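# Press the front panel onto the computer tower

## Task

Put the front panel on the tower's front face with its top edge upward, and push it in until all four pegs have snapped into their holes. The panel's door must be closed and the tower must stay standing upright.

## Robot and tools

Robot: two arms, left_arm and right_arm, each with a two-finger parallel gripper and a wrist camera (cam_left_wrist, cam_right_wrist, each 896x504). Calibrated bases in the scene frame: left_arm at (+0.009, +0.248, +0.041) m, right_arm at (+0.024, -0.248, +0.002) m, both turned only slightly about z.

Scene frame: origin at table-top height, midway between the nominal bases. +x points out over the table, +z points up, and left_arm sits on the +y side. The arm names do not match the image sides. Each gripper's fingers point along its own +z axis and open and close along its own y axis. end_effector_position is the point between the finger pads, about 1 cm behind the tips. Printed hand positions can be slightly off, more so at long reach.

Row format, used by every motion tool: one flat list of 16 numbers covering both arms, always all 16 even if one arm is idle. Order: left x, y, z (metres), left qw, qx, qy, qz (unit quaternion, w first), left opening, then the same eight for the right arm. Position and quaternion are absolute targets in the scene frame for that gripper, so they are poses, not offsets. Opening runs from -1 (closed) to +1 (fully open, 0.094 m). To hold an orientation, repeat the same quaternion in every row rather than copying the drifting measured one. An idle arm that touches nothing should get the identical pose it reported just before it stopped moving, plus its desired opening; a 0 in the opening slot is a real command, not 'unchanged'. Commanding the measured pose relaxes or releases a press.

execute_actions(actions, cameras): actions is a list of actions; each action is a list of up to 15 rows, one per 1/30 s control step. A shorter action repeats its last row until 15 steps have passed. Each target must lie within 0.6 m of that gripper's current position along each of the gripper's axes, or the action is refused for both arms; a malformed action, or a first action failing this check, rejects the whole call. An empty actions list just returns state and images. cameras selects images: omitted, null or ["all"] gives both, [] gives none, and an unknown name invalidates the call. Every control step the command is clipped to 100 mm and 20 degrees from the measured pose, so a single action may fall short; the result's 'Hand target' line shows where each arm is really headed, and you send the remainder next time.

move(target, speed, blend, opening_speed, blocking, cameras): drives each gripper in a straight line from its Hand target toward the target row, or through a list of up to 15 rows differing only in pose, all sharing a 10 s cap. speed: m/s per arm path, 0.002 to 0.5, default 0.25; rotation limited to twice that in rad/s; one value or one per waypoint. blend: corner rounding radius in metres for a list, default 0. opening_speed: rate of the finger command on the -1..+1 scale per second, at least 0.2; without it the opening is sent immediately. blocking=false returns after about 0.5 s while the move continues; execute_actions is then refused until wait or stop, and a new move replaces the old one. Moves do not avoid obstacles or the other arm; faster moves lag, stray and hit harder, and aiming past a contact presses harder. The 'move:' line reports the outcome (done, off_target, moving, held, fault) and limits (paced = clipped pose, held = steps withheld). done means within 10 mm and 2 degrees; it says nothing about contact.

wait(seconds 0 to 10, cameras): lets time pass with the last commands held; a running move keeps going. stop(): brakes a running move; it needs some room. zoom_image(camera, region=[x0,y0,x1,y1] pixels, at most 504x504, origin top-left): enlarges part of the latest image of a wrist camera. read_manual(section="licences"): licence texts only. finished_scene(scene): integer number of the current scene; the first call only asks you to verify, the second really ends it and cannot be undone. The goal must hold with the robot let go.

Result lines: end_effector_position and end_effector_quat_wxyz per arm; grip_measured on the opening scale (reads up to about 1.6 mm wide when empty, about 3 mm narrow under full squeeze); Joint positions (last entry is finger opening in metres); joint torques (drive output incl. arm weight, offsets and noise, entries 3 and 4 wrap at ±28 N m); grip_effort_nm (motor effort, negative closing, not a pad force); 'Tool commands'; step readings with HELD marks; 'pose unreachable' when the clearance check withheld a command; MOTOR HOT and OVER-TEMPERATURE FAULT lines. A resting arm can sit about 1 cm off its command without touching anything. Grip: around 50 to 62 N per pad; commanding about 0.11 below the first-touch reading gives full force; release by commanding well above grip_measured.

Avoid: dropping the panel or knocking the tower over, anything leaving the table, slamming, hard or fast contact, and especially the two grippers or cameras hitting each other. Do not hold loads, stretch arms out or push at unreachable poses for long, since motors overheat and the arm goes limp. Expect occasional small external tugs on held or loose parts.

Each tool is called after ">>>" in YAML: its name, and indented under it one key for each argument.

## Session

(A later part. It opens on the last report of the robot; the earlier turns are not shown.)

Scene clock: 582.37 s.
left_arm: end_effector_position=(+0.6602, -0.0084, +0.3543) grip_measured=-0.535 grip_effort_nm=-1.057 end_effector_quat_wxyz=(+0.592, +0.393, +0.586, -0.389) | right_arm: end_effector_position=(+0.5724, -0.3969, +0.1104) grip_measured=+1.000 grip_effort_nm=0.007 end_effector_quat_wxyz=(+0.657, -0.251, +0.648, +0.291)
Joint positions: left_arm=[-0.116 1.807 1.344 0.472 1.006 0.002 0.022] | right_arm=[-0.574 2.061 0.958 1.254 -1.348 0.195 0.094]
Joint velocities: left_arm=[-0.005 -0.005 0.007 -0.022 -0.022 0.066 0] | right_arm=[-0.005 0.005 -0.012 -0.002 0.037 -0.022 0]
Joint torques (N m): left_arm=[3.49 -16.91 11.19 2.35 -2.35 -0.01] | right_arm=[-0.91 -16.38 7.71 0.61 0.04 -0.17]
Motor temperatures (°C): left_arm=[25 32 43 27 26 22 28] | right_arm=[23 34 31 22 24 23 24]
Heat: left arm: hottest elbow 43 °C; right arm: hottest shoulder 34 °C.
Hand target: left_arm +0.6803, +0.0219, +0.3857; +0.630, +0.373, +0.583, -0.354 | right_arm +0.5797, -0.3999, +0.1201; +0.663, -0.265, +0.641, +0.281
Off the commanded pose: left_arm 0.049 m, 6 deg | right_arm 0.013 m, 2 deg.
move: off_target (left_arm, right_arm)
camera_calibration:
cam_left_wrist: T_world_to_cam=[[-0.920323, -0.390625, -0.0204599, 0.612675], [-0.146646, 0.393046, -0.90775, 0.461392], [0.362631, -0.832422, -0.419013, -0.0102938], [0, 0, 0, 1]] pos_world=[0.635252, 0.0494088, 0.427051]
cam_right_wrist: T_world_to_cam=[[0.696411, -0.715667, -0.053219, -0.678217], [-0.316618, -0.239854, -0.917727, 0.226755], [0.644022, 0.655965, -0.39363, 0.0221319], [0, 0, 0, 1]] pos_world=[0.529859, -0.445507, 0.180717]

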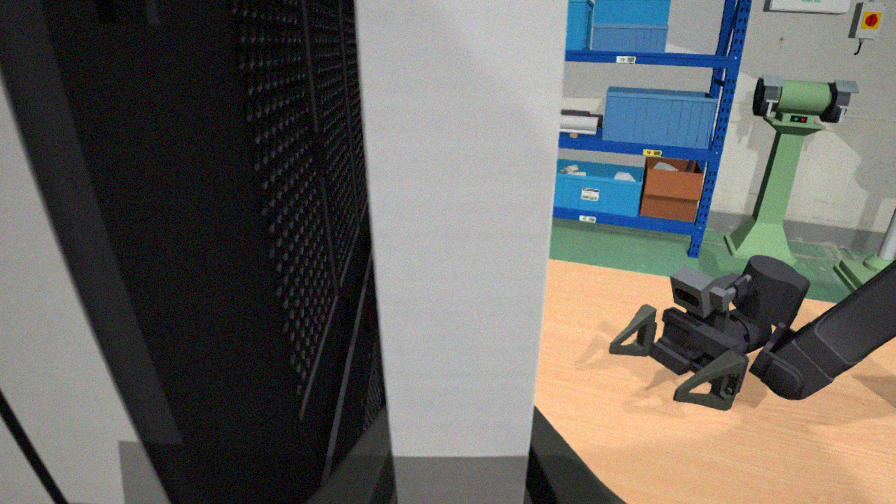

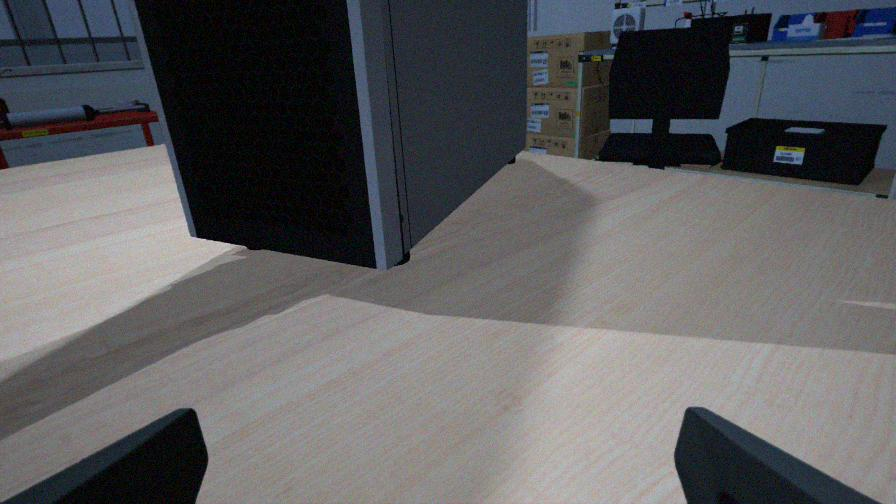

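>>> move:
  target: [0.6795,0.0305,0.386,0.629,0.372,0.582,-0.353,-0.75,0.58,-0.40,0.12,0.663,-0.265,0.641,0.281,1]
  speed: 0.05

>>> zoom_image:
  camera: "cam_right_wrist"
  region: [320, 140, 480, 280]

Scene clock: 589.53 s.
left_arm: end_effector_position=(+0.6597, -0.0085, +0.3541) grip_measured=-0.535 grip_effort_nm=-1.062 end_effector_quat_wxyz=(+0.593, +0.392, +0.587, -0.388) | right_arm: end_effector_position=(+0.5724, -0.3969, +0.1104) grip_measured=+1.000 grip_effort_nm=-0.002 end_effector_quat_wxyz=(+0.657, -0.251, +0.648, +0.291)
Joint positions: left_arm=[-0.117 1.805 1.34 0.472 1.002 0.002 0.022] | right_arm=[-0.574 2.061 0.958 1.254 -1.348 0.195 0.094]
Joint velocities: left_arm=[-0.024 -0.005 -0.007 -0.002 -0.11 -0.066 -0.002] | right_arm=[-0.015 -0.005 -0.007 -0.017 0.007 -0.007 0]
Joint torques (N m): left_arm=[4.48 -17.26 10.29 2.58 -1.55 -0.04] | right_arm=[-1.32 -15.97 7.43 0.65 0.02 -0.18]
Motor temperatures (°C): left_arm=[25 31 43 27 28 22 28] | right_arm=[23 34 31 22 24 23 24]
Heat: left arm: hottest elbow 43 °C; right arm: hottest shoulder 34 °C.
Hand target: left_arm +0.6766, +0.0304, +0.3857; +0.630, +0.373, +0.583, -0.354 | right_arm +0.5797, -0.3999, +0.1201; +0.663, -0.265, +0.641, +0.281
Off the commanded pose: left_arm 0.054 m, 6 deg | right_arm 0.013 m, 2 deg.
move: off_target (left_arm, right_arm)
camera_calibration:
cam_left_wrist: T_world_to_cam=[[-0.918999, -0.393779, -0.0194776, 0.610925], [-0.149024, 0.39268, -0.907521, 0.462618], [0.365011, -0.831108, -0.419555, -0.0116074], [0, 0, 0, 1]] pos_world=[0.634618, 0.049262, 0.426865]
cam_right_wrist: T_world_to_cam=[[0.696411, -0.715667, -0.053219, -0.678217], [-0.316618, -0.239854, -0.917727, 0.226755], [0.644022, 0.655965, -0.39363, 0.0221319], [0, 0, 0, 1]] pos_world=[0.529859, -0.445507, 0.180717]

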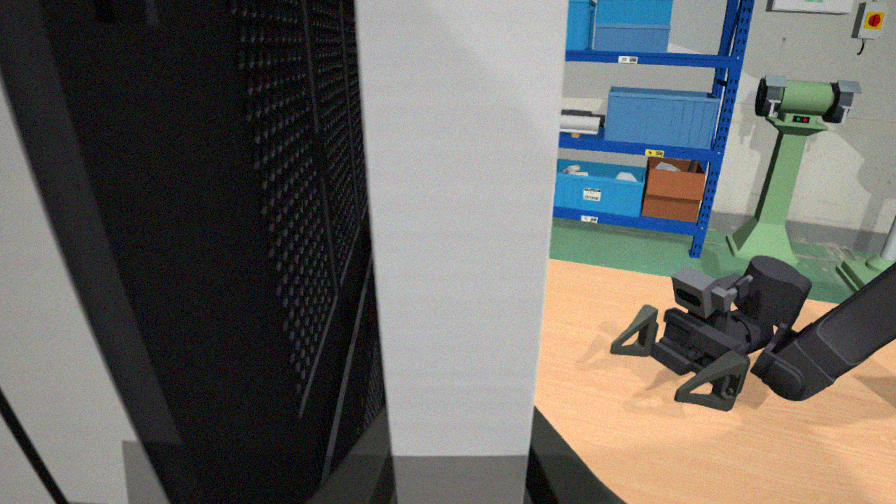

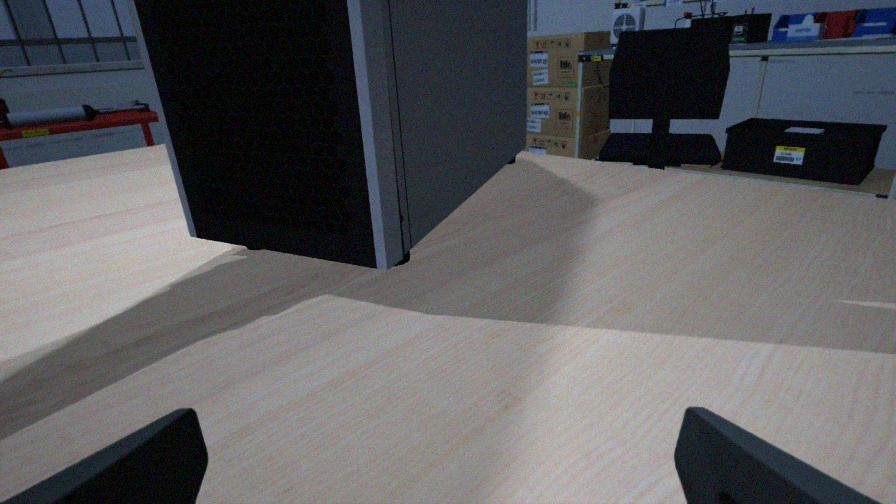

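Scaled by 3.150 from the camera's 896x504 image, which has a finer 1280x720 frame.

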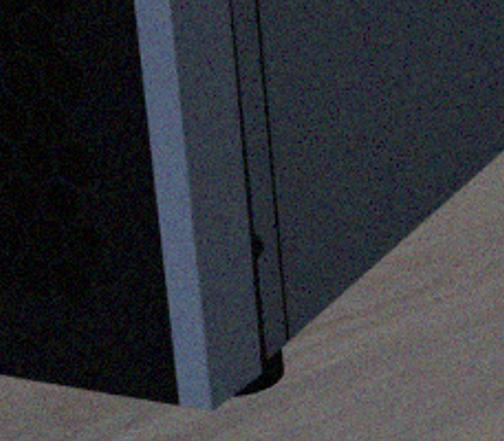

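>>> move:
  target: [0.659,0.015,0.388,0.629,0.372,0.582,-0.353,-0.75,0.58,-0.40,0.12,0.663,-0.265,0.641,0.281,1]
  speed: 0.06

>>> zoom_image:
  camera: "cam_right_wrist"
  region: [320, 140, 480, 280]

Scene clock: 598.70 s.
left_arm: end_effector_position=(+0.6551, -0.0026, +0.3497) grip_measured=-0.535 grip_effort_nm=-1.067 end_effector_quat_wxyz=(+0.599, +0.377, +0.600, -0.372) | right_arm: end_effector_position=(+0.5724, -0.3969, +0.1104) grip_measured=+1.000 grip_effort_nm=0.002 end_effector_quat_wxyz=(+0.657, -0.251, +0.648, +0.291)
Joint positions: left_arm=[-0.117 1.776 1.295 0.472 0.95 0.013 0.022] | right_arm=[-0.574 2.061 0.958 1.254 -1.348 0.195 0.094]
Joint velocities: left_arm=[-0.015 -0.005 0.007 0.002 0.095 0.007 0] | right_arm=[-0.015 0.005 0.002 0.017 -0.007 0.007 0]
Joint torques (N m): left_arm=[2.08 -18.08 9.76 2.92 -0.59 -0.09] | right_arm=[-0.91 -16.5 7.32 0.65 0.05 -0.18]
Motor temperatures (°C): left_arm=[25 32 43 27 28 22 28] | right_arm=[23 34 31 22 24 23 24]
Heat: left arm: hottest elbow 43 °C; right arm: hottest shoulder 34 °C.
Hand target: left_arm +0.6580, +0.0147, +0.3876; +0.630, +0.373, +0.583, -0.353 | right_arm +0.5797, -0.3999, +0.1201; +0.663, -0.265, +0.641, +0.281
Off the commanded pose: left_arm 0.042 m, 5 deg | right_arm 0.013 m, 2 deg.
move: off_target (left_arm, right_arm)
camera_calibration:
cam_left_wrist: T_world_to_cam=[[-0.897296, -0.441113, -0.0166901, 0.593621], [-0.175372, 0.390922, -0.903562, 0.471533], [0.405098, -0.807836, -0.428132, -0.0300802], [0, 0, 0, 1]] pos_world=[0.627533, 0.0532214, 0.423088]
cam_right_wrist: T_world_to_cam=[[0.696411, -0.715667, -0.053219, -0.678217], [-0.316618, -0.239854, -0.917727, 0.226755], [0.644022, 0.655965, -0.39363, 0.0221319], [0, 0, 0, 1]] pos_world=[0.529859, -0.445507, 0.180717]

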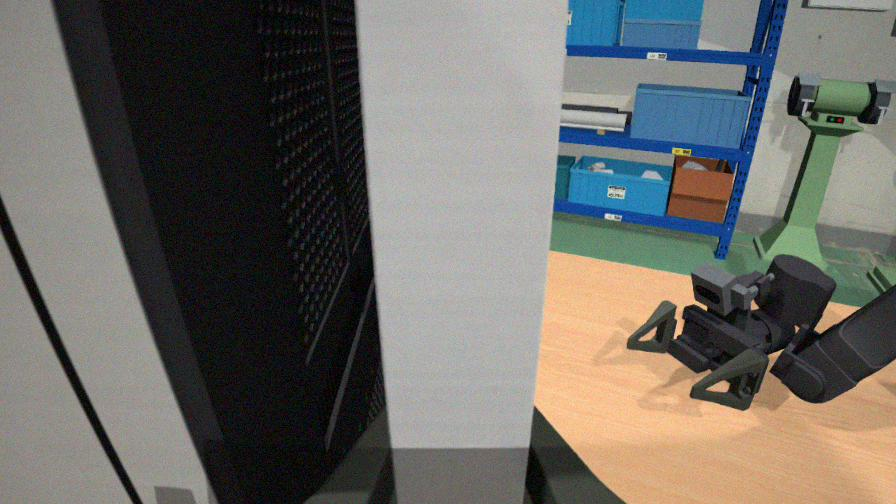

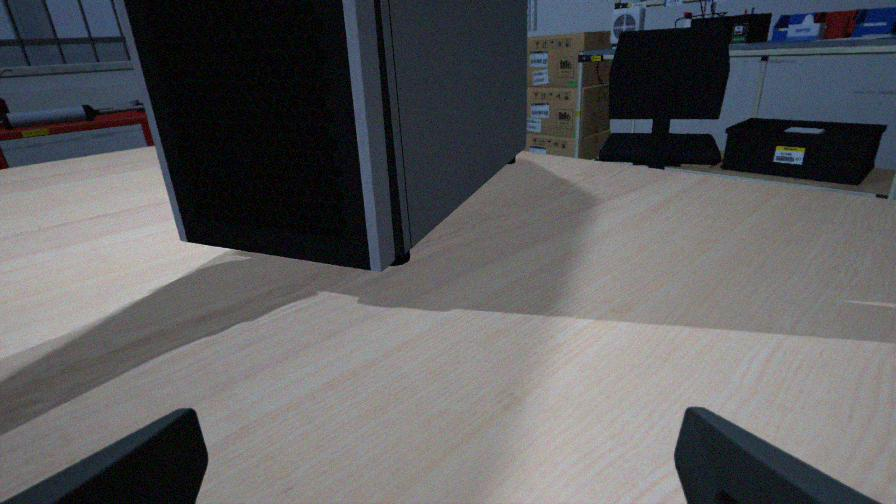

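Scaled by 3.150 from the camera's 896x504 image, which has a finer 1280x720 frame.

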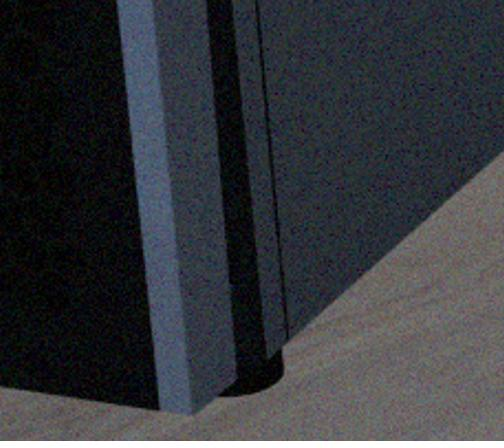

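>>> move:
  target: [0.656,0.030,0.391,0.599,0.418,0.551,-0.402,-0.75,0.58,-0.40,0.12,0.663,-0.265,0.641,0.281,1]
  speed: 0.06

>>> zoom_image:
  camera: "cam_right_wrist"
  region: [320, 140, 480, 280]

Scene clock: 608.00 s.
left_arm: end_effector_position=(+0.6410, +0.0296, +0.3519) grip_measured=-0.535 grip_effort_nm=-1.057 end_effector_quat_wxyz=(+0.573, +0.404, +0.579, -0.416) | right_arm: end_effector_position=(+0.5724, -0.3969, +0.1104) grip_measured=+1.000 grip_effort_nm=-0.002 end_effector_quat_wxyz=(+0.657, -0.251, +0.648, +0.291)
Joint positions: left_arm=[-0.047 1.776 1.295 0.487 1.142 -0.024 0.022] | right_arm=[-0.574 2.061 0.958 1.254 -1.348 0.195 0.094]
Joint velocities: left_arm=[-0.015 0.005 0.002 0.012 0.022 -0.007 0.001] | right_arm=[0.005 -0.005 -0.002 -0.017 0.022 -0.051 0]
Joint torques (N m): left_arm=[0.21 -15.03 13.85 2.85 0.1 -0.14] | right_arm=[-1.03 -15.91 7.43 0.54 0.01 -0.2]
Motor temperatures (°C): left_arm=[25 33 44 28 27 22 28] | right_arm=[23 34 31 22 24 23 24]
Heat: left arm: hottest elbow 44 °C; right arm: hottest shoulder 34 °C.
Hand target: left_arm +0.6531, +0.0308, +0.3907; +0.600, +0.417, +0.551, -0.402 | right_arm +0.5797, -0.3999, +0.1201; +0.663, -0.265, +0.641, +0.281
Off the commanded pose: left_arm 0.042 m, 5 deg | right_arm 0.013 m, 2 deg.
move: off_target (left_arm, right_arm)
camera_calibration:
cam_left_wrist: T_world_to_cam=[[-0.944406, -0.328685, 0.00799414, 0.613411], [-0.145407, 0.39574, -0.906778, 0.440234], [0.294881, -0.857529, -0.421532, 0.0723691], [0, 0, 0, 1]] pos_world=[0.621982, 0.0894595, 0.424797]
cam_right_wrist: T_world_to_cam=[[0.696411, -0.715667, -0.053219, -0.678217], [-0.316618, -0.239854, -0.917727, 0.226755], [0.644022, 0.655965, -0.39363, 0.0221319], [0, 0, 0, 1]] pos_world=[0.529859, -0.445507, 0.180717]

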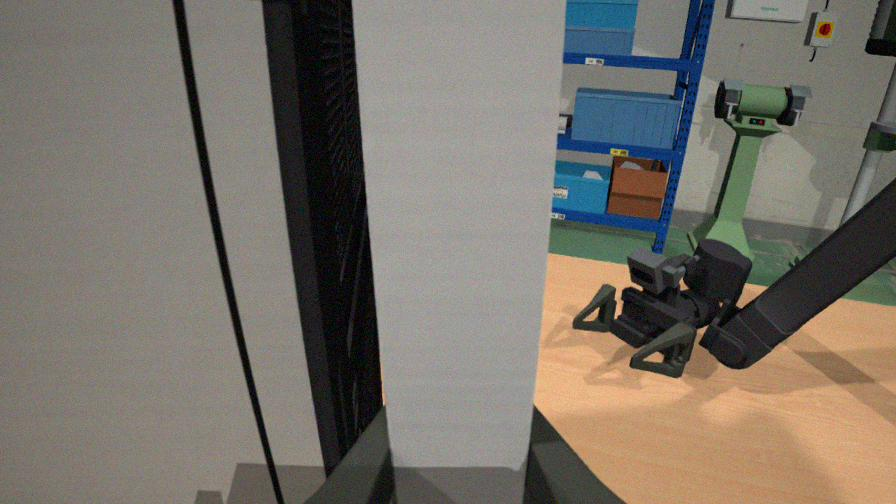

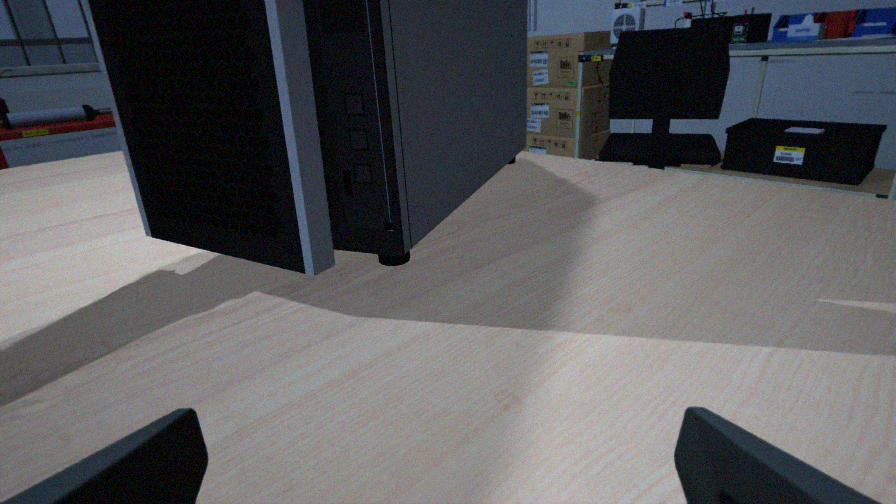

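Scaled by 3.150 from the camera's 896x504 image, which has a finer 1280x720 frame.

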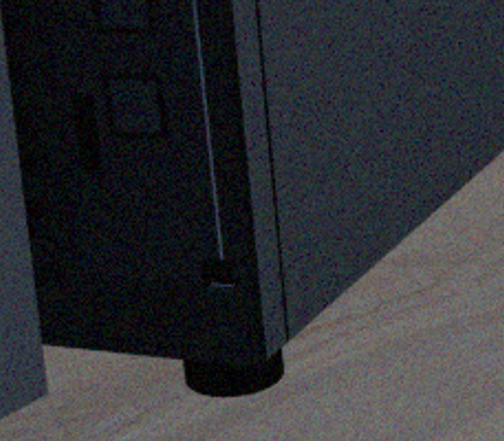

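>>> move:
  target: [0.662,0.006,0.391,0.613,0.397,0.565,-0.380,-0.75,0.42,-0.31,0.22,0.777,-0.121,0.597,0.158,1]
  speed: 0.1

Scene clock: 640.07 s.
left_arm: end_effector_position=(+0.6517, +0.0235, +0.3520) grip_measured=-0.535 grip_effort_nm=-1.062 end_effector_quat_wxyz=(+0.590, +0.386, +0.591, -0.391) | right_arm: end_effector_position=(+0.4201, -0.3170, +0.2128) grip_measured=+1.000 grip_effort_nm=0.007 end_effector_quat_wxyz=(+0.760, -0.108, +0.620, +0.159)
Joint positions: left_arm=[-0.066 1.776 1.295 0.487 1.049 -0.012 0.022] | right_arm=[-0.509 1.529 0.303 1.545 -0.851 0.278 0.094]
Joint velocities: left_arm=[-0.005 -0.005 0.002 0.007 -0.051 0.051 0] | right_arm=[0.005 0.005 -0.007 -0.007 -0.051 -0.022 0]
Joint torques (N m): left_arm=[-1.96 -15.27 13.38 2.11 -1.08 -0.02] | right_arm=[-0.44 -8.7 4.07 1.76 0.34 -0.17]
Motor temperatures (°C): left_arm=[25 32 48 27 26 22 28] | right_arm=[23 34 31 22 24 23 24]
Heat: left arm: hottest elbow 48 °C; right arm: hottest shoulder 34 °C.
Hand target: left_arm +0.6591, +0.0074, +0.3905; +0.614, +0.397, +0.566, -0.381 | right_arm +0.4187, -0.3111, +0.2183; +0.766, -0.120, +0.612, +0.154
Off the commanded pose: left_arm 0.044 m, 4 deg | right_arm 0.010 m, 4 deg.
joint sent to its limit (right arm) — joint 4 (wrist pitch), upper limit. The joint targets still meet the commanded pose.
move: off_target (left_arm, right_arm)
camera_calibration:
cam_left_wrist: T_world_to_cam=[[-0.91753, -0.397647, -0.00395141, 0.60981], [-0.164114, 0.38769, -0.907063, 0.456827], [0.362222, -0.831609, -0.420977, 0.0192965], [0, 0, 0, 1]] pos_world=[0.627501, 0.0814288, 0.424903]
cam_right_wrist: T_world_to_cam=[[0.361902, -0.931276, -0.0418667, -0.439723], [-0.226889, -0.0444326, -0.972907, 0.327671], [0.904184, 0.361596, -0.227376, -0.129856], [0, 0, 0, 1]] pos_world=[0.350895, -0.347989, 0.270857]

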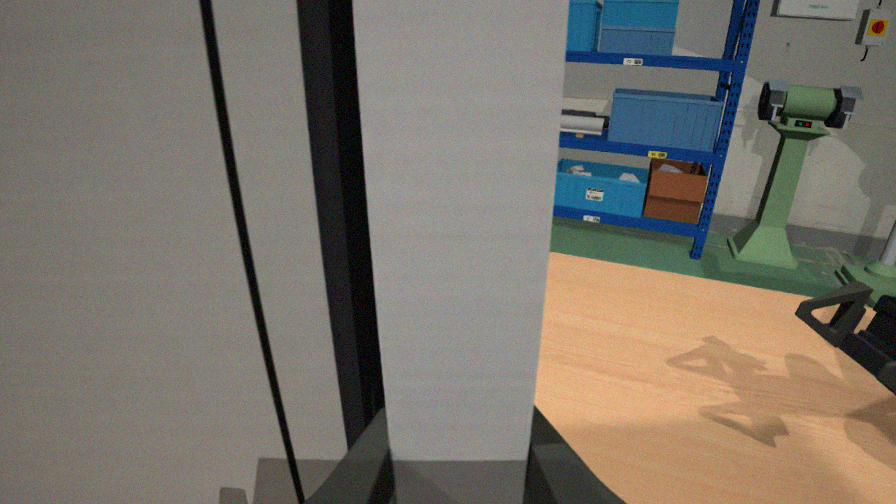

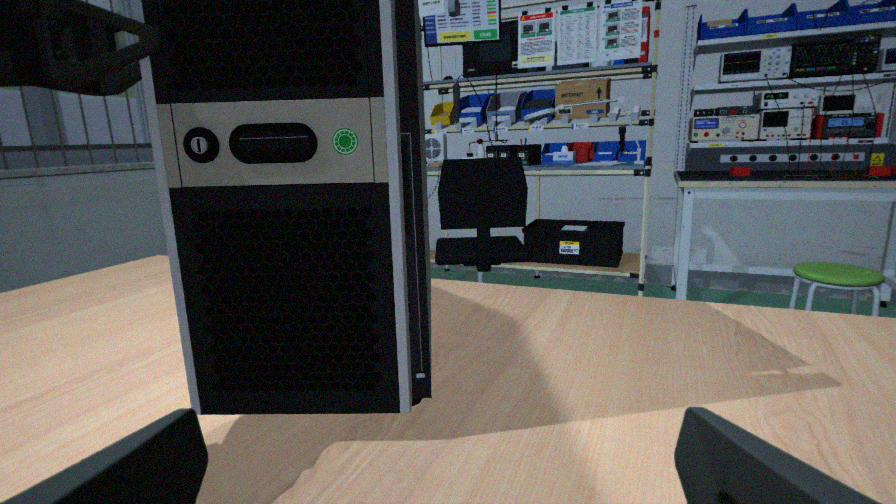

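>>> zoom_image:
  camera: "cam_right_wrist"
  region: [340, 340, 440, 430]

>>> zoom_image:
  camera: "cam_right_wrist"
  region: [130, 0, 450, 430]

Scaled by 5.040 from the camera's 896x504 image, which has a finer 1280x720 frame.

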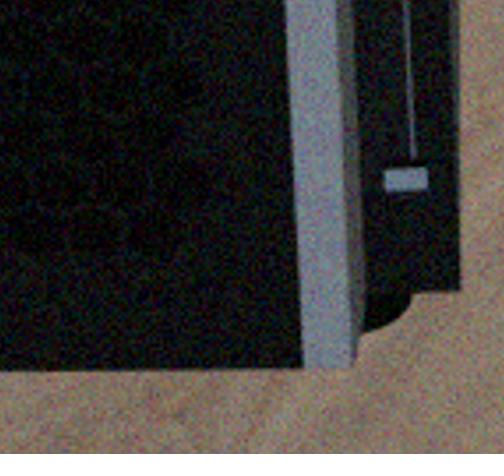

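Scaled by 1.172 from the camera's 896x504 image, which has a finer 1280x720 frame.

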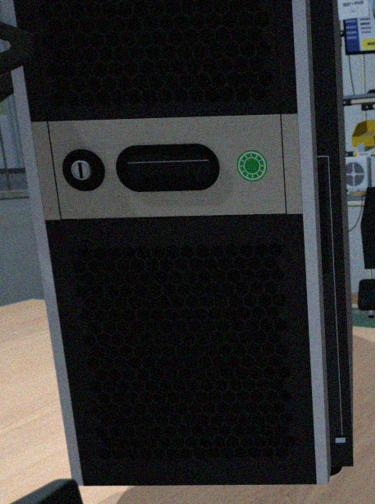

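>>> move:
  target: [0.666,-0.006,0.387,0.613,0.397,0.565,-0.380,-0.75,0.42,-0.31,0.22,0.777,-0.121,0.597,0.158,1]
  speed: 0.05

>>> zoom_image:
  camera: "cam_right_wrist"
  region: [340, 340, 440, 430]

Scene clock: 668.33 s.
left_arm: end_effector_position=(+0.6526, +0.0203, +0.3521) grip_measured=-0.535 grip_effort_nm=-1.057 end_effector_quat_wxyz=(+0.592, +0.384, +0.593, -0.389) | right_arm: end_effector_position=(+0.4207, -0.3156, +0.2129) grip_measured=+1.000 grip_effort_nm=0.002 end_effector_quat_wxyz=(+0.761, -0.108, +0.620, +0.160)
Joint positions: left_arm=[-0.072 1.776 1.295 0.487 1.035 -0.01 0.022] | right_arm=[-0.503 1.529 0.303 1.545 -0.845 0.278 0.094]
Joint velocities: left_arm=[-0.005 -0.015 -0.007 -0.002 0.022 -0.007 0] | right_arm=[-0.005 -0.005 -0.007 0.002 0.022 0.007 0]
Joint torques (N m): left_arm=[-3.19 -14.04 14.23 2.26 -1.3 -0.03] | right_arm=[-0.62 -9.17 4.29 1.73 0.33 -0.17]
Motor temperatures (°C): left_arm=[25 33 49 27 26 22 28] | right_arm=[23 32 30 22 24 23 24]
Heat: left arm: hottest elbow 49 °C; right arm: hottest shoulder 32 °C.
Hand target: left_arm +0.6622, -0.0044, +0.3866; +0.614, +0.397, +0.566, -0.381 | right_arm +0.4201, -0.3102, +0.2204; +0.768, -0.120, +0.610, +0.154
Off the commanded pose: left_arm 0.046 m, 4 deg | right_arm 0.009 m, 4 deg.
joint sent to its limit (right arm) — joint 4 (wrist pitch), upper limit. The joint targets still meet the commanded pose.
move: off_target (left_arm, right_arm)
camera_calibration:
cam_left_wrist: T_world_to_cam=[[-0.914307, -0.404985, -0.00543822, 0.607867], [-0.165957, 0.386851, -0.907086, 0.45943], [0.36946, -0.828452, -0.420911, 0.0115551], [0, 0, 0, 1]] pos_world=[0.627754, 0.0780193, 0.424912]
cam_right_wrist: T_world_to_cam=[[0.361859, -0.931222, -0.0433986, -0.438314], [-0.226332, -0.0425979, -0.973118, 0.328388], [0.904341, 0.361954, -0.226179, -0.131083], [0, 0, 0, 1]] pos_world=[0.351476, -0.346733, 0.27089]

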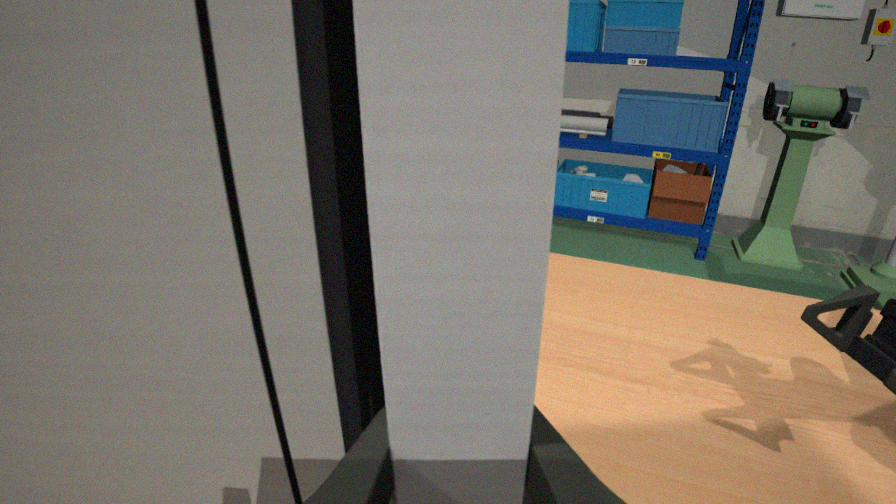

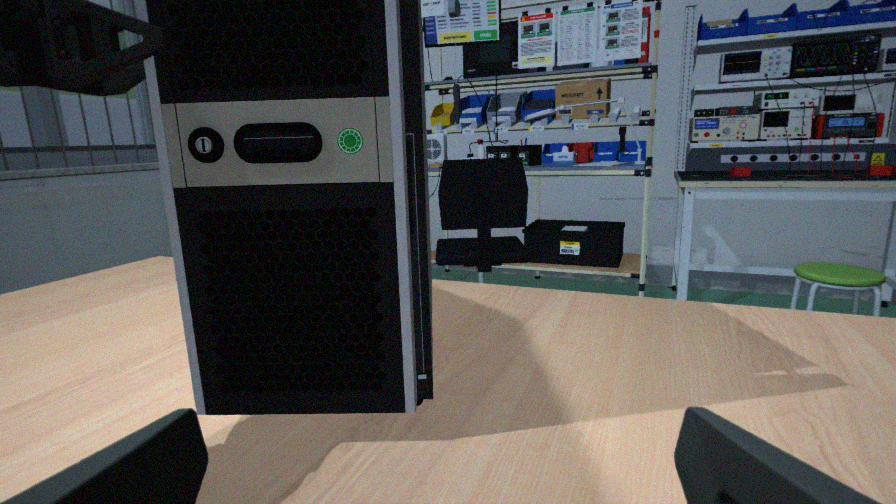

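Scaled by 5.040 from the camera's 896x504 image, which has a finer 1280x720 frame.

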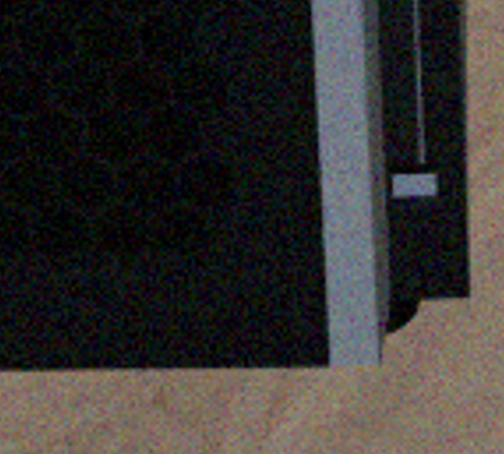

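>>> move:
  target: [0.670,-0.022,0.387,0.613,0.397,0.565,-0.380,-0.75,0.42,-0.31,0.22,0.777,-0.121,0.597,0.158,1]
  speed: 0.05

>>> zoom_image:
  camera: "cam_right_wrist"
  region: [340, 340, 440, 430]

Scene clock: 675.77 s.
left_arm: end_effector_position=(+0.6545, +0.0117, +0.3563) grip_measured=-0.535 grip_effort_nm=-1.057 end_effector_quat_wxyz=(+0.597, +0.382, +0.592, -0.384) | right_arm: end_effector_position=(+0.4208, -0.3155, +0.2129) grip_measured=+1.000 grip_effort_nm=0.002 end_effector_quat_wxyz=(+0.761, -0.108, +0.620, +0.160)
Joint positions: left_arm=[-0.088 1.776 1.303 0.487 1.008 -0.01 0.022] | right_arm=[-0.503 1.529 0.303 1.545 -0.845 0.278 0.094]
Joint velocities: left_arm=[-0.015 0.005 -0.002 0.012 -0.022 0.022 0.001] | right_arm=[-0.005 -0.005 -0.002 0.007 0.037 -0.051 0]
Joint torques (N m): left_arm=[-3.78 -13.16 15.12 2.04 -1.22 0] | right_arm=[-0.15 -9 4.3 1.63 0.37 -0.14]
Motor temperatures (°C): left_arm=[25 32 49 27 27 22 28] | right_arm=[23 31 30 22 24 23 24]
Heat: left arm: hottest elbow 49 °C; right arm: hottest shoulder 31 °C.
Hand target: left_arm +0.6653, -0.0201, +0.3863; +0.614, +0.397, +0.566, -0.381 | right_arm +0.4201, -0.3100, +0.2203; +0.768, -0.121, +0.610, +0.154
Off the commanded pose: left_arm 0.048 m, 4 deg | right_arm 0.009 m, 4 deg.
joint sent to its limit (right arm) — joint 4 (wrist pitch), upper limit. The joint targets still meet the commanded pose.
move: off_target (left_arm, right_arm)
camera_calibration:
cam_left_wrist: T_world_to_cam=[[-0.909686, -0.415087, -0.0132111, 0.606076], [-0.162064, 0.384103, -0.908955, 0.465104], [0.38237, -0.824723, -0.416684, -0.00451788], [0, 0, 0, 1]] pos_world=[0.628443, 0.0692004, 0.428883]
cam_right_wrist: T_world_to_cam=[[0.362214, -0.931084, -0.0433986, -0.438289], [-0.226315, -0.0426842, -0.973118, 0.328366], [0.904203, 0.362299, -0.226179, -0.130994], [0, 0, 0, 1]] pos_world=[0.351514, -0.346608, 0.27089]

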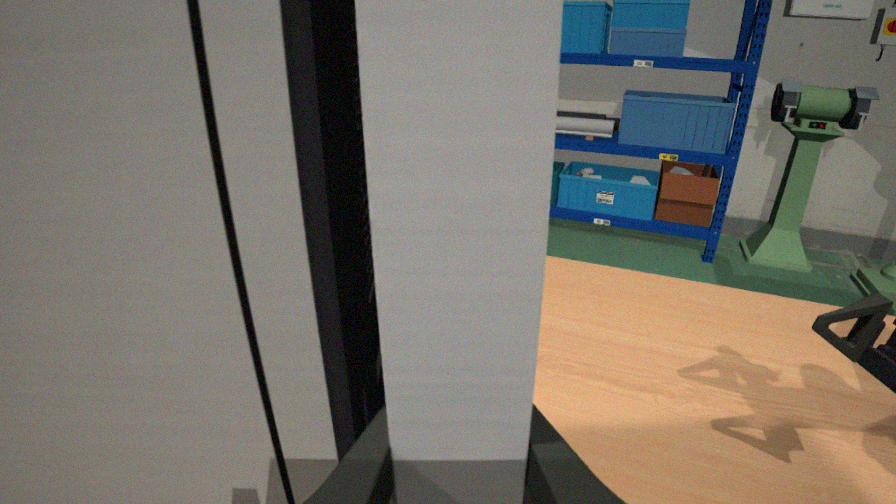

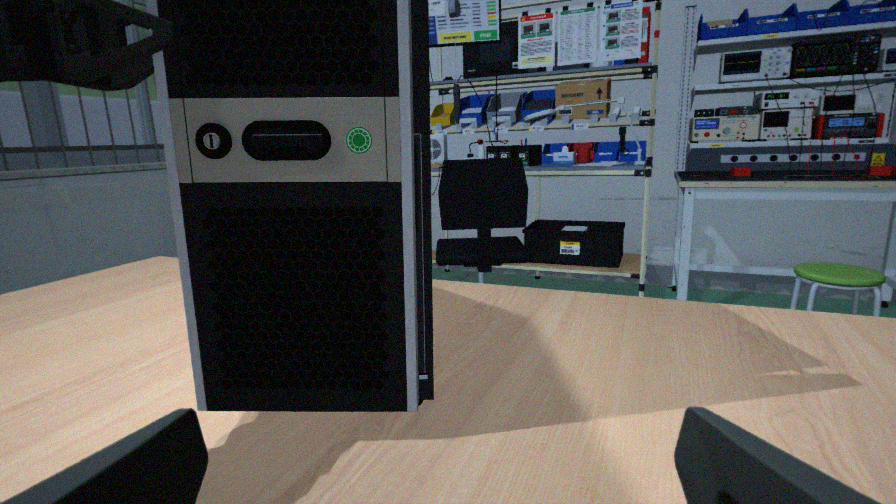

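Scaled by 5.040 from the camera's 896x504 image, which has a finer 1280x720 frame.

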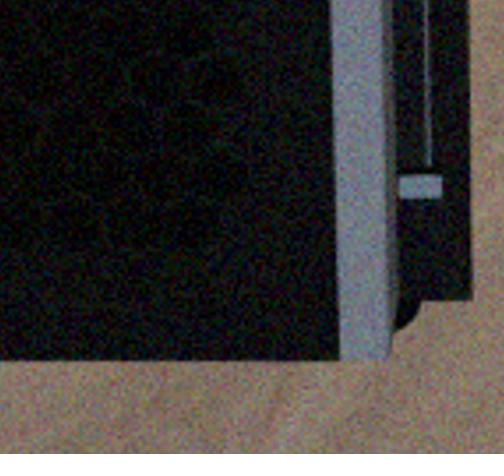

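>>> move:
  target: [0.650,-0.022,0.387,0.613,0.397,0.565,-0.380,-0.75,0.42,-0.31,0.22,0.777,-0.121,0.597,0.158,1]
  speed: 0.05

>>> zoom_image:
  camera: "cam_right_wrist"
  region: [130, 0, 450, 430]

Scene clock: 690.87 s.
left_arm: end_effector_position=(+0.6546, +0.0101, +0.3566) grip_measured=-0.535 grip_effort_nm=-1.053 end_effector_quat_wxyz=(+0.598, +0.382, +0.592, -0.383) | right_arm: end_effector_position=(+0.4208, -0.3155, +0.2129) grip_measured=+1.000 grip_effort_nm=0.002 end_effector_quat_wxyz=(+0.761, -0.108, +0.620, +0.160)
Joint positions: left_arm=[-0.091 1.776 1.303 0.487 1.002 -0.009 0.022] | right_arm=[-0.503 1.529 0.303 1.545 -0.845 0.278 0.094]
Joint velocities: left_arm=[-0.015 0.005 0.012 -0.007 -0.022 0.051 0.001] | right_arm=[-0.005 -0.015 0.002 0.007 0.007 -0.037 0]
Joint torques (N m): left_arm=[-3.9 -16.15 10.99 2.56 -1.24 0] | right_arm=[-0.5 -8.76 4.27 1.58 0.38 -0.18]
Motor temperatures (°C): left_arm=[25 32 47 27 27 22 28] | right_arm=[23 31 30 22 24 23 24]
Heat: left arm: hottest elbow 47 °C; right arm: hottest shoulder 31 °C.
Hand target: left_arm +0.6481, -0.0209, +0.3867; +0.614, +0.397, +0.565, -0.381 | right_arm +0.4201, -0.3101, +0.2203; +0.768, -0.120, +0.610, +0.154
Off the commanded pose: left_arm 0.044 m, 4 deg | right_arm 0.009 m, 4 deg.
joint sent to its limit (right arm) — joint 4 (wrist pitch), upper limit. The joint targets still meet the commanded pose.
move: off_target (left_arm, right_arm)
camera_calibration:
cam_left_wrist: T_world_to_cam=[[-0.908717, -0.41717, -0.0142555, 0.605221], [-0.16198, 0.383903, -0.909055, 0.465935], [0.384703, -0.823764, -0.416433, -0.00735503], [0, 0, 0, 1]] pos_world=[0.628276, 0.0675472, 0.429125]
cam_right_wrist: T_world_to_cam=[[0.361879, -0.931211, -0.0434765, -0.438234], [-0.226276, -0.0424995, -0.973136, 0.328428], [0.904346, 0.361996, -0.22609, -0.131163], [0, 0, 0, 1]] pos_world=[0.35152, -0.34665, 0.270898]

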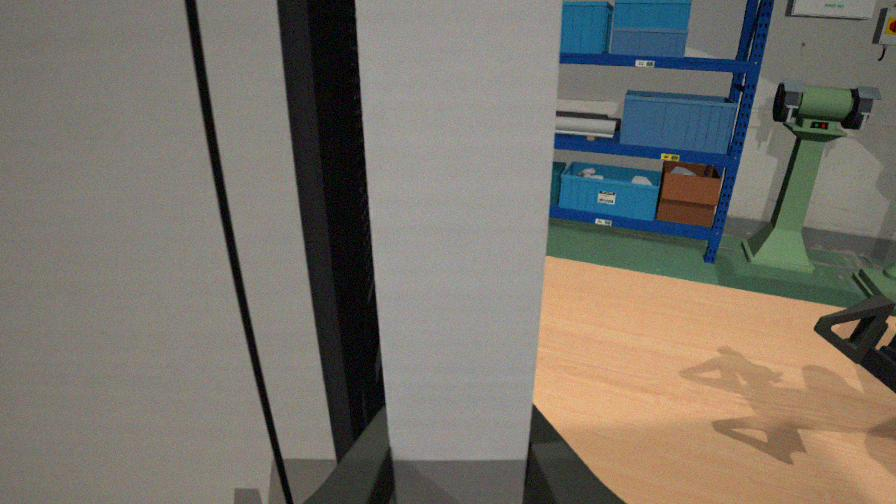

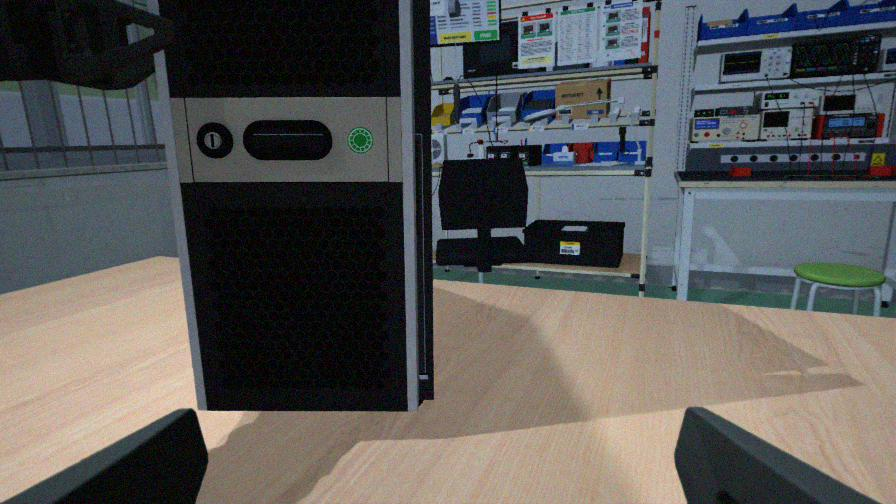

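Scaled by 1.172 from the camera's 896x504 image, which has a finer 1280x720 frame.

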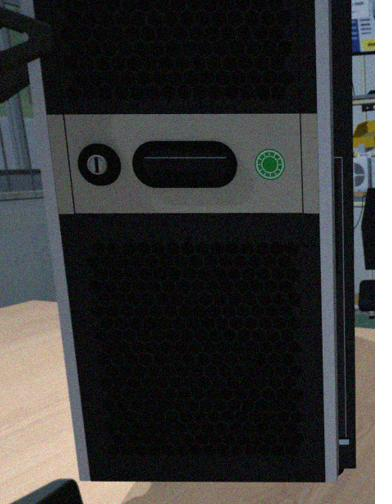

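>>> move:
  target: [0.625,-0.025,0.39,0.613,0.397,0.565,-0.380,-0.75,0.42,-0.31,0.22,0.777,-0.121,0.597,0.158,1]
  speed: 0.06

>>> zoom_image:
  camera: "cam_right_wrist"
  region: [130, 0, 450, 430]

Scene clock: 703.47 s.
left_arm: end_effector_position=(+0.6285, -0.0296, +0.3501) grip_measured=-0.535 grip_effort_nm=-1.067 end_effector_quat_wxyz=(+0.588, +0.391, +0.590, -0.391) | right_arm: end_effector_position=(+0.4208, -0.3155, +0.2131) grip_measured=+1.000 grip_effort_nm=-0.002 end_effector_quat_wxyz=(+0.761, -0.108, +0.620, +0.160)
Joint positions: left_arm=[-0.162 1.747 1.251 0.492 0.96 0.001 0.022] | right_arm=[-0.503 1.529 0.303 1.545 -0.845 0.278 0.094]
Joint velocities: left_arm=[-0.015 -0.034 0.007 -0.017 0.007 -0.037 0] | right_arm=[-0.015 0.015 0.002 0.002 0.022 -0.022 0]
Joint torques (N m): left_arm=[0.26 -17.79 9.85 2.55 -0.09 -0.01] | right_arm=[-0.03 -9.35 4.31 1.8 0.33 -0.14]
Motor temperatures (°C): left_arm=[25 31 45 27 27 22 28] | right_arm=[23 31 29 22 24 23 24]
Heat: left arm: hottest elbow 45 °C; right arm: hottest shoulder 31 °C.
Hand target: left_arm +0.6250, -0.0253, +0.3896; +0.614, +0.398, +0.566, -0.380 | right_arm +0.4201, -0.3100, +0.2204; +0.768, -0.121, +0.610, +0.154
Off the commanded pose: left_arm 0.040 m, 4 deg | right_arm 0.009 m, 4 deg.
joint sent to its limit (right arm) — joint 4 (wrist pitch), upper limit. The joint targets still meet the commanded pose.
move: off_target (left_arm, right_arm)
camera_calibration:
cam_left_wrist: T_world_to_cam=[[-0.920659, -0.390243, -0.00987093, 0.571617], [-0.1577, 0.394938, -0.905072, 0.467284], [0.357097, -0.831706, -0.425144, -0.0125265], [0, 0, 0, 1]] pos_world=[0.604428, 0.0281032, 0.423242]
cam_right_wrist: T_world_to_cam=[[0.361894, -0.931218, -0.043187, -0.438275], [-0.225948, -0.0426749, -0.973204, 0.328378], [0.904422, 0.361955, -0.225851, -0.131208], [0, 0, 0, 1]] pos_world=[0.351473, -0.346625, 0.271017]

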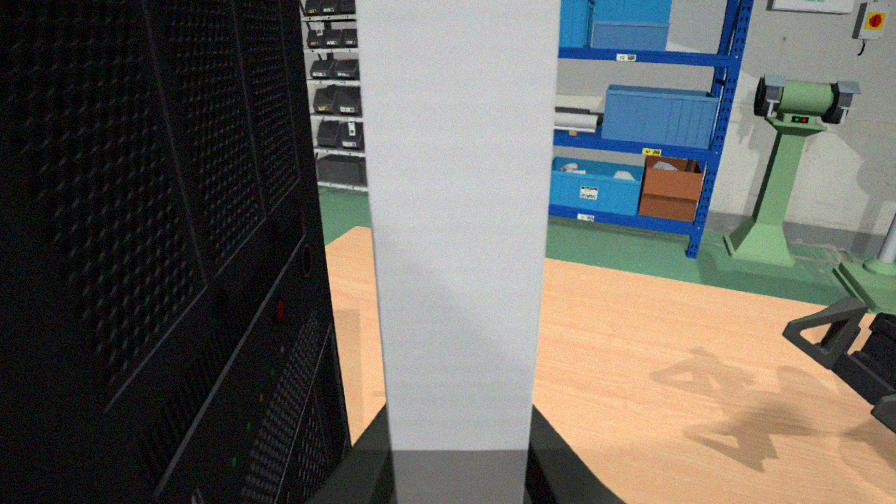

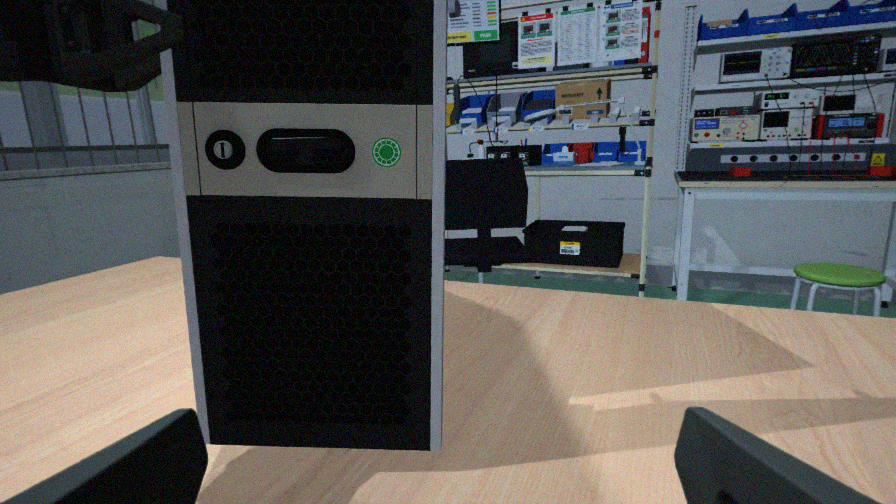

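Scaled by 1.172 from the camera's 896x504 image, which has a finer 1280x720 frame.

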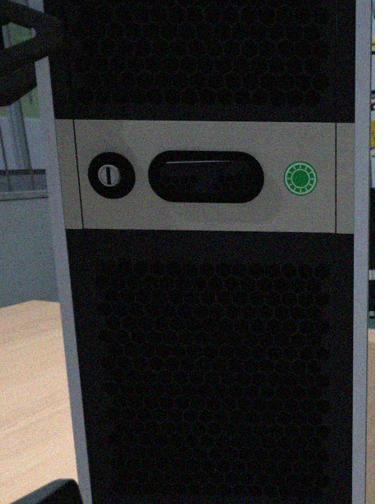

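>>> move:
  target: [0.650,-0.003,0.390,0.613,0.397,0.565,-0.380,-0.75,0.42,-0.31,0.22,0.777,-0.121,0.597,0.158,1]
  speed: 0.05

>>> zoom_image:
  camera: "cam_right_wrist"
  region: [340, 340, 440, 430]

Scene clock: 727.13 s.
left_arm: end_effector_position=(+0.6347, -0.0016, +0.3501) grip_measured=-0.535 grip_effort_nm=-1.067 end_effector_quat_wxyz=(+0.590, +0.389, +0.591, -0.389) | right_arm: end_effector_position=(+0.4208, -0.3155, +0.2131) grip_measured=+1.000 grip_effort_nm=0.007 end_effector_quat_wxyz=(+0.761, -0.108, +0.620, +0.160)
Joint positions: left_arm=[-0.113 1.747 1.251 0.492 1.003 0.001 0.022] | right_arm=[-0.503 1.529 0.303 1.545 -0.845 0.278 0.094]
Joint velocities: left_arm=[-0.005 -0.015 0.007 0.007 -0.066 -0.022 -0.001] | right_arm=[-0.005 0.005 -0.002 -0.007 0.007 0.007 0]
Joint torques (N m): left_arm=[0.67 -14.62 13.98 2.35 0.11 -0.07] | right_arm=[-0.21 -8.82 4.23 1.59 0.37 -0.15]
Motor temperatures (°C): left_arm=[25 31 43 27 26 22 28] | right_arm=[23 30 29 22 24 23 24]
Heat: left arm: hottest elbow 43 °C; right arm: hottest shoulder 30 °C.
Hand target: left_arm +0.6469, -0.0020, +0.3896; +0.614, +0.397, +0.566, -0.381 | right_arm +0.4201, -0.3100, +0.2204; +0.768, -0.120, +0.610, +0.154
Off the commanded pose: left_arm 0.043 m, 4 deg | right_arm 0.009 m, 4 deg.
joint sent to its limit (right arm) — joint 4 (wrist pitch), upper limit. The joint targets still meet the commanded pose.
move: off_target (left_arm, right_arm)
camera_calibration:
cam_left_wrist: T_world_to_cam=[[-0.918109, -0.396207, -0.00978796, 0.586638], [-0.160283, 0.393774, -0.905125, 0.4589], [0.362471, -0.829434, -0.425033, 0.00506221], [0, 0, 0, 1]] pos_world=[0.610317, 0.0559259, 0.423256]
cam_right_wrist: T_world_to_cam=[[0.361894, -0.931218, -0.043187, -0.438275], [-0.225948, -0.0426749, -0.973204, 0.328378], [0.904422, 0.361955, -0.225851, -0.131208], [0, 0, 0, 1]] pos_world=[0.351473, -0.346625, 0.271017]

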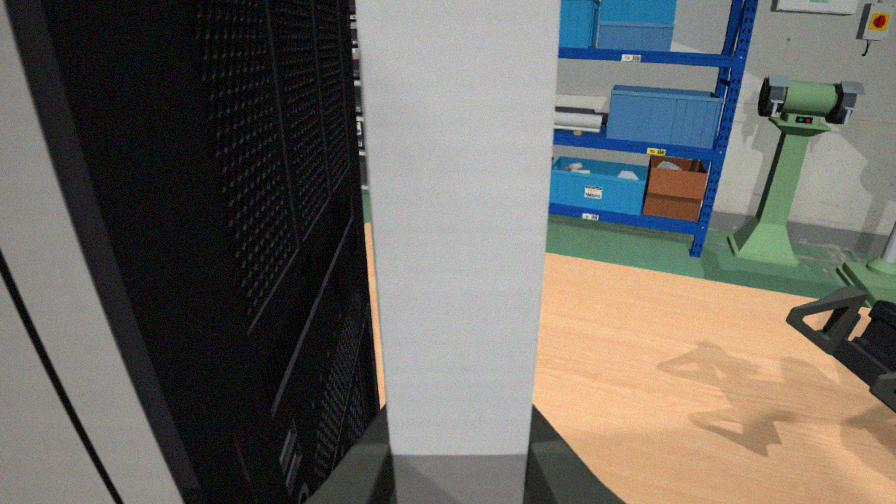

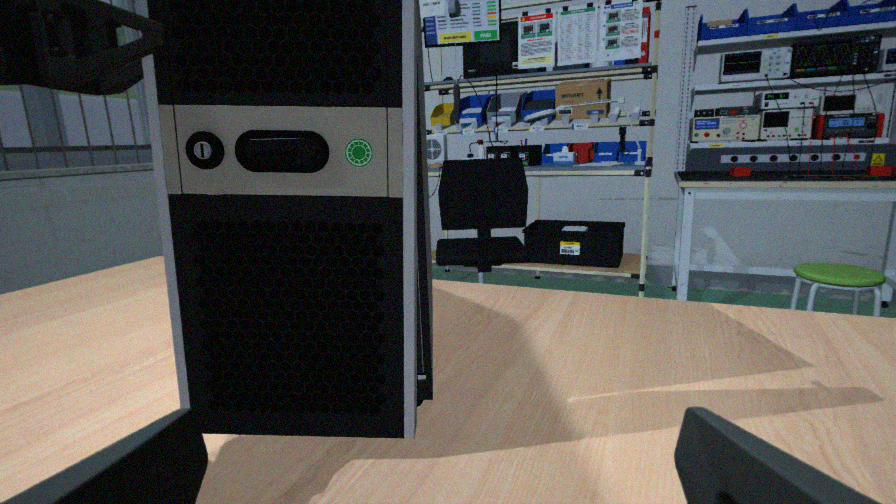

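Scaled by 5.040 from the camera's 896x504 image, which has a finer 1280x720 frame.

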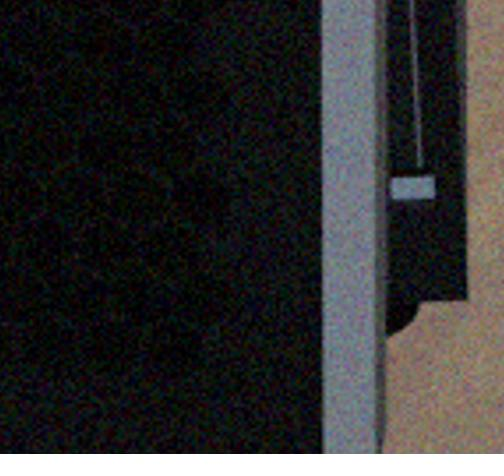

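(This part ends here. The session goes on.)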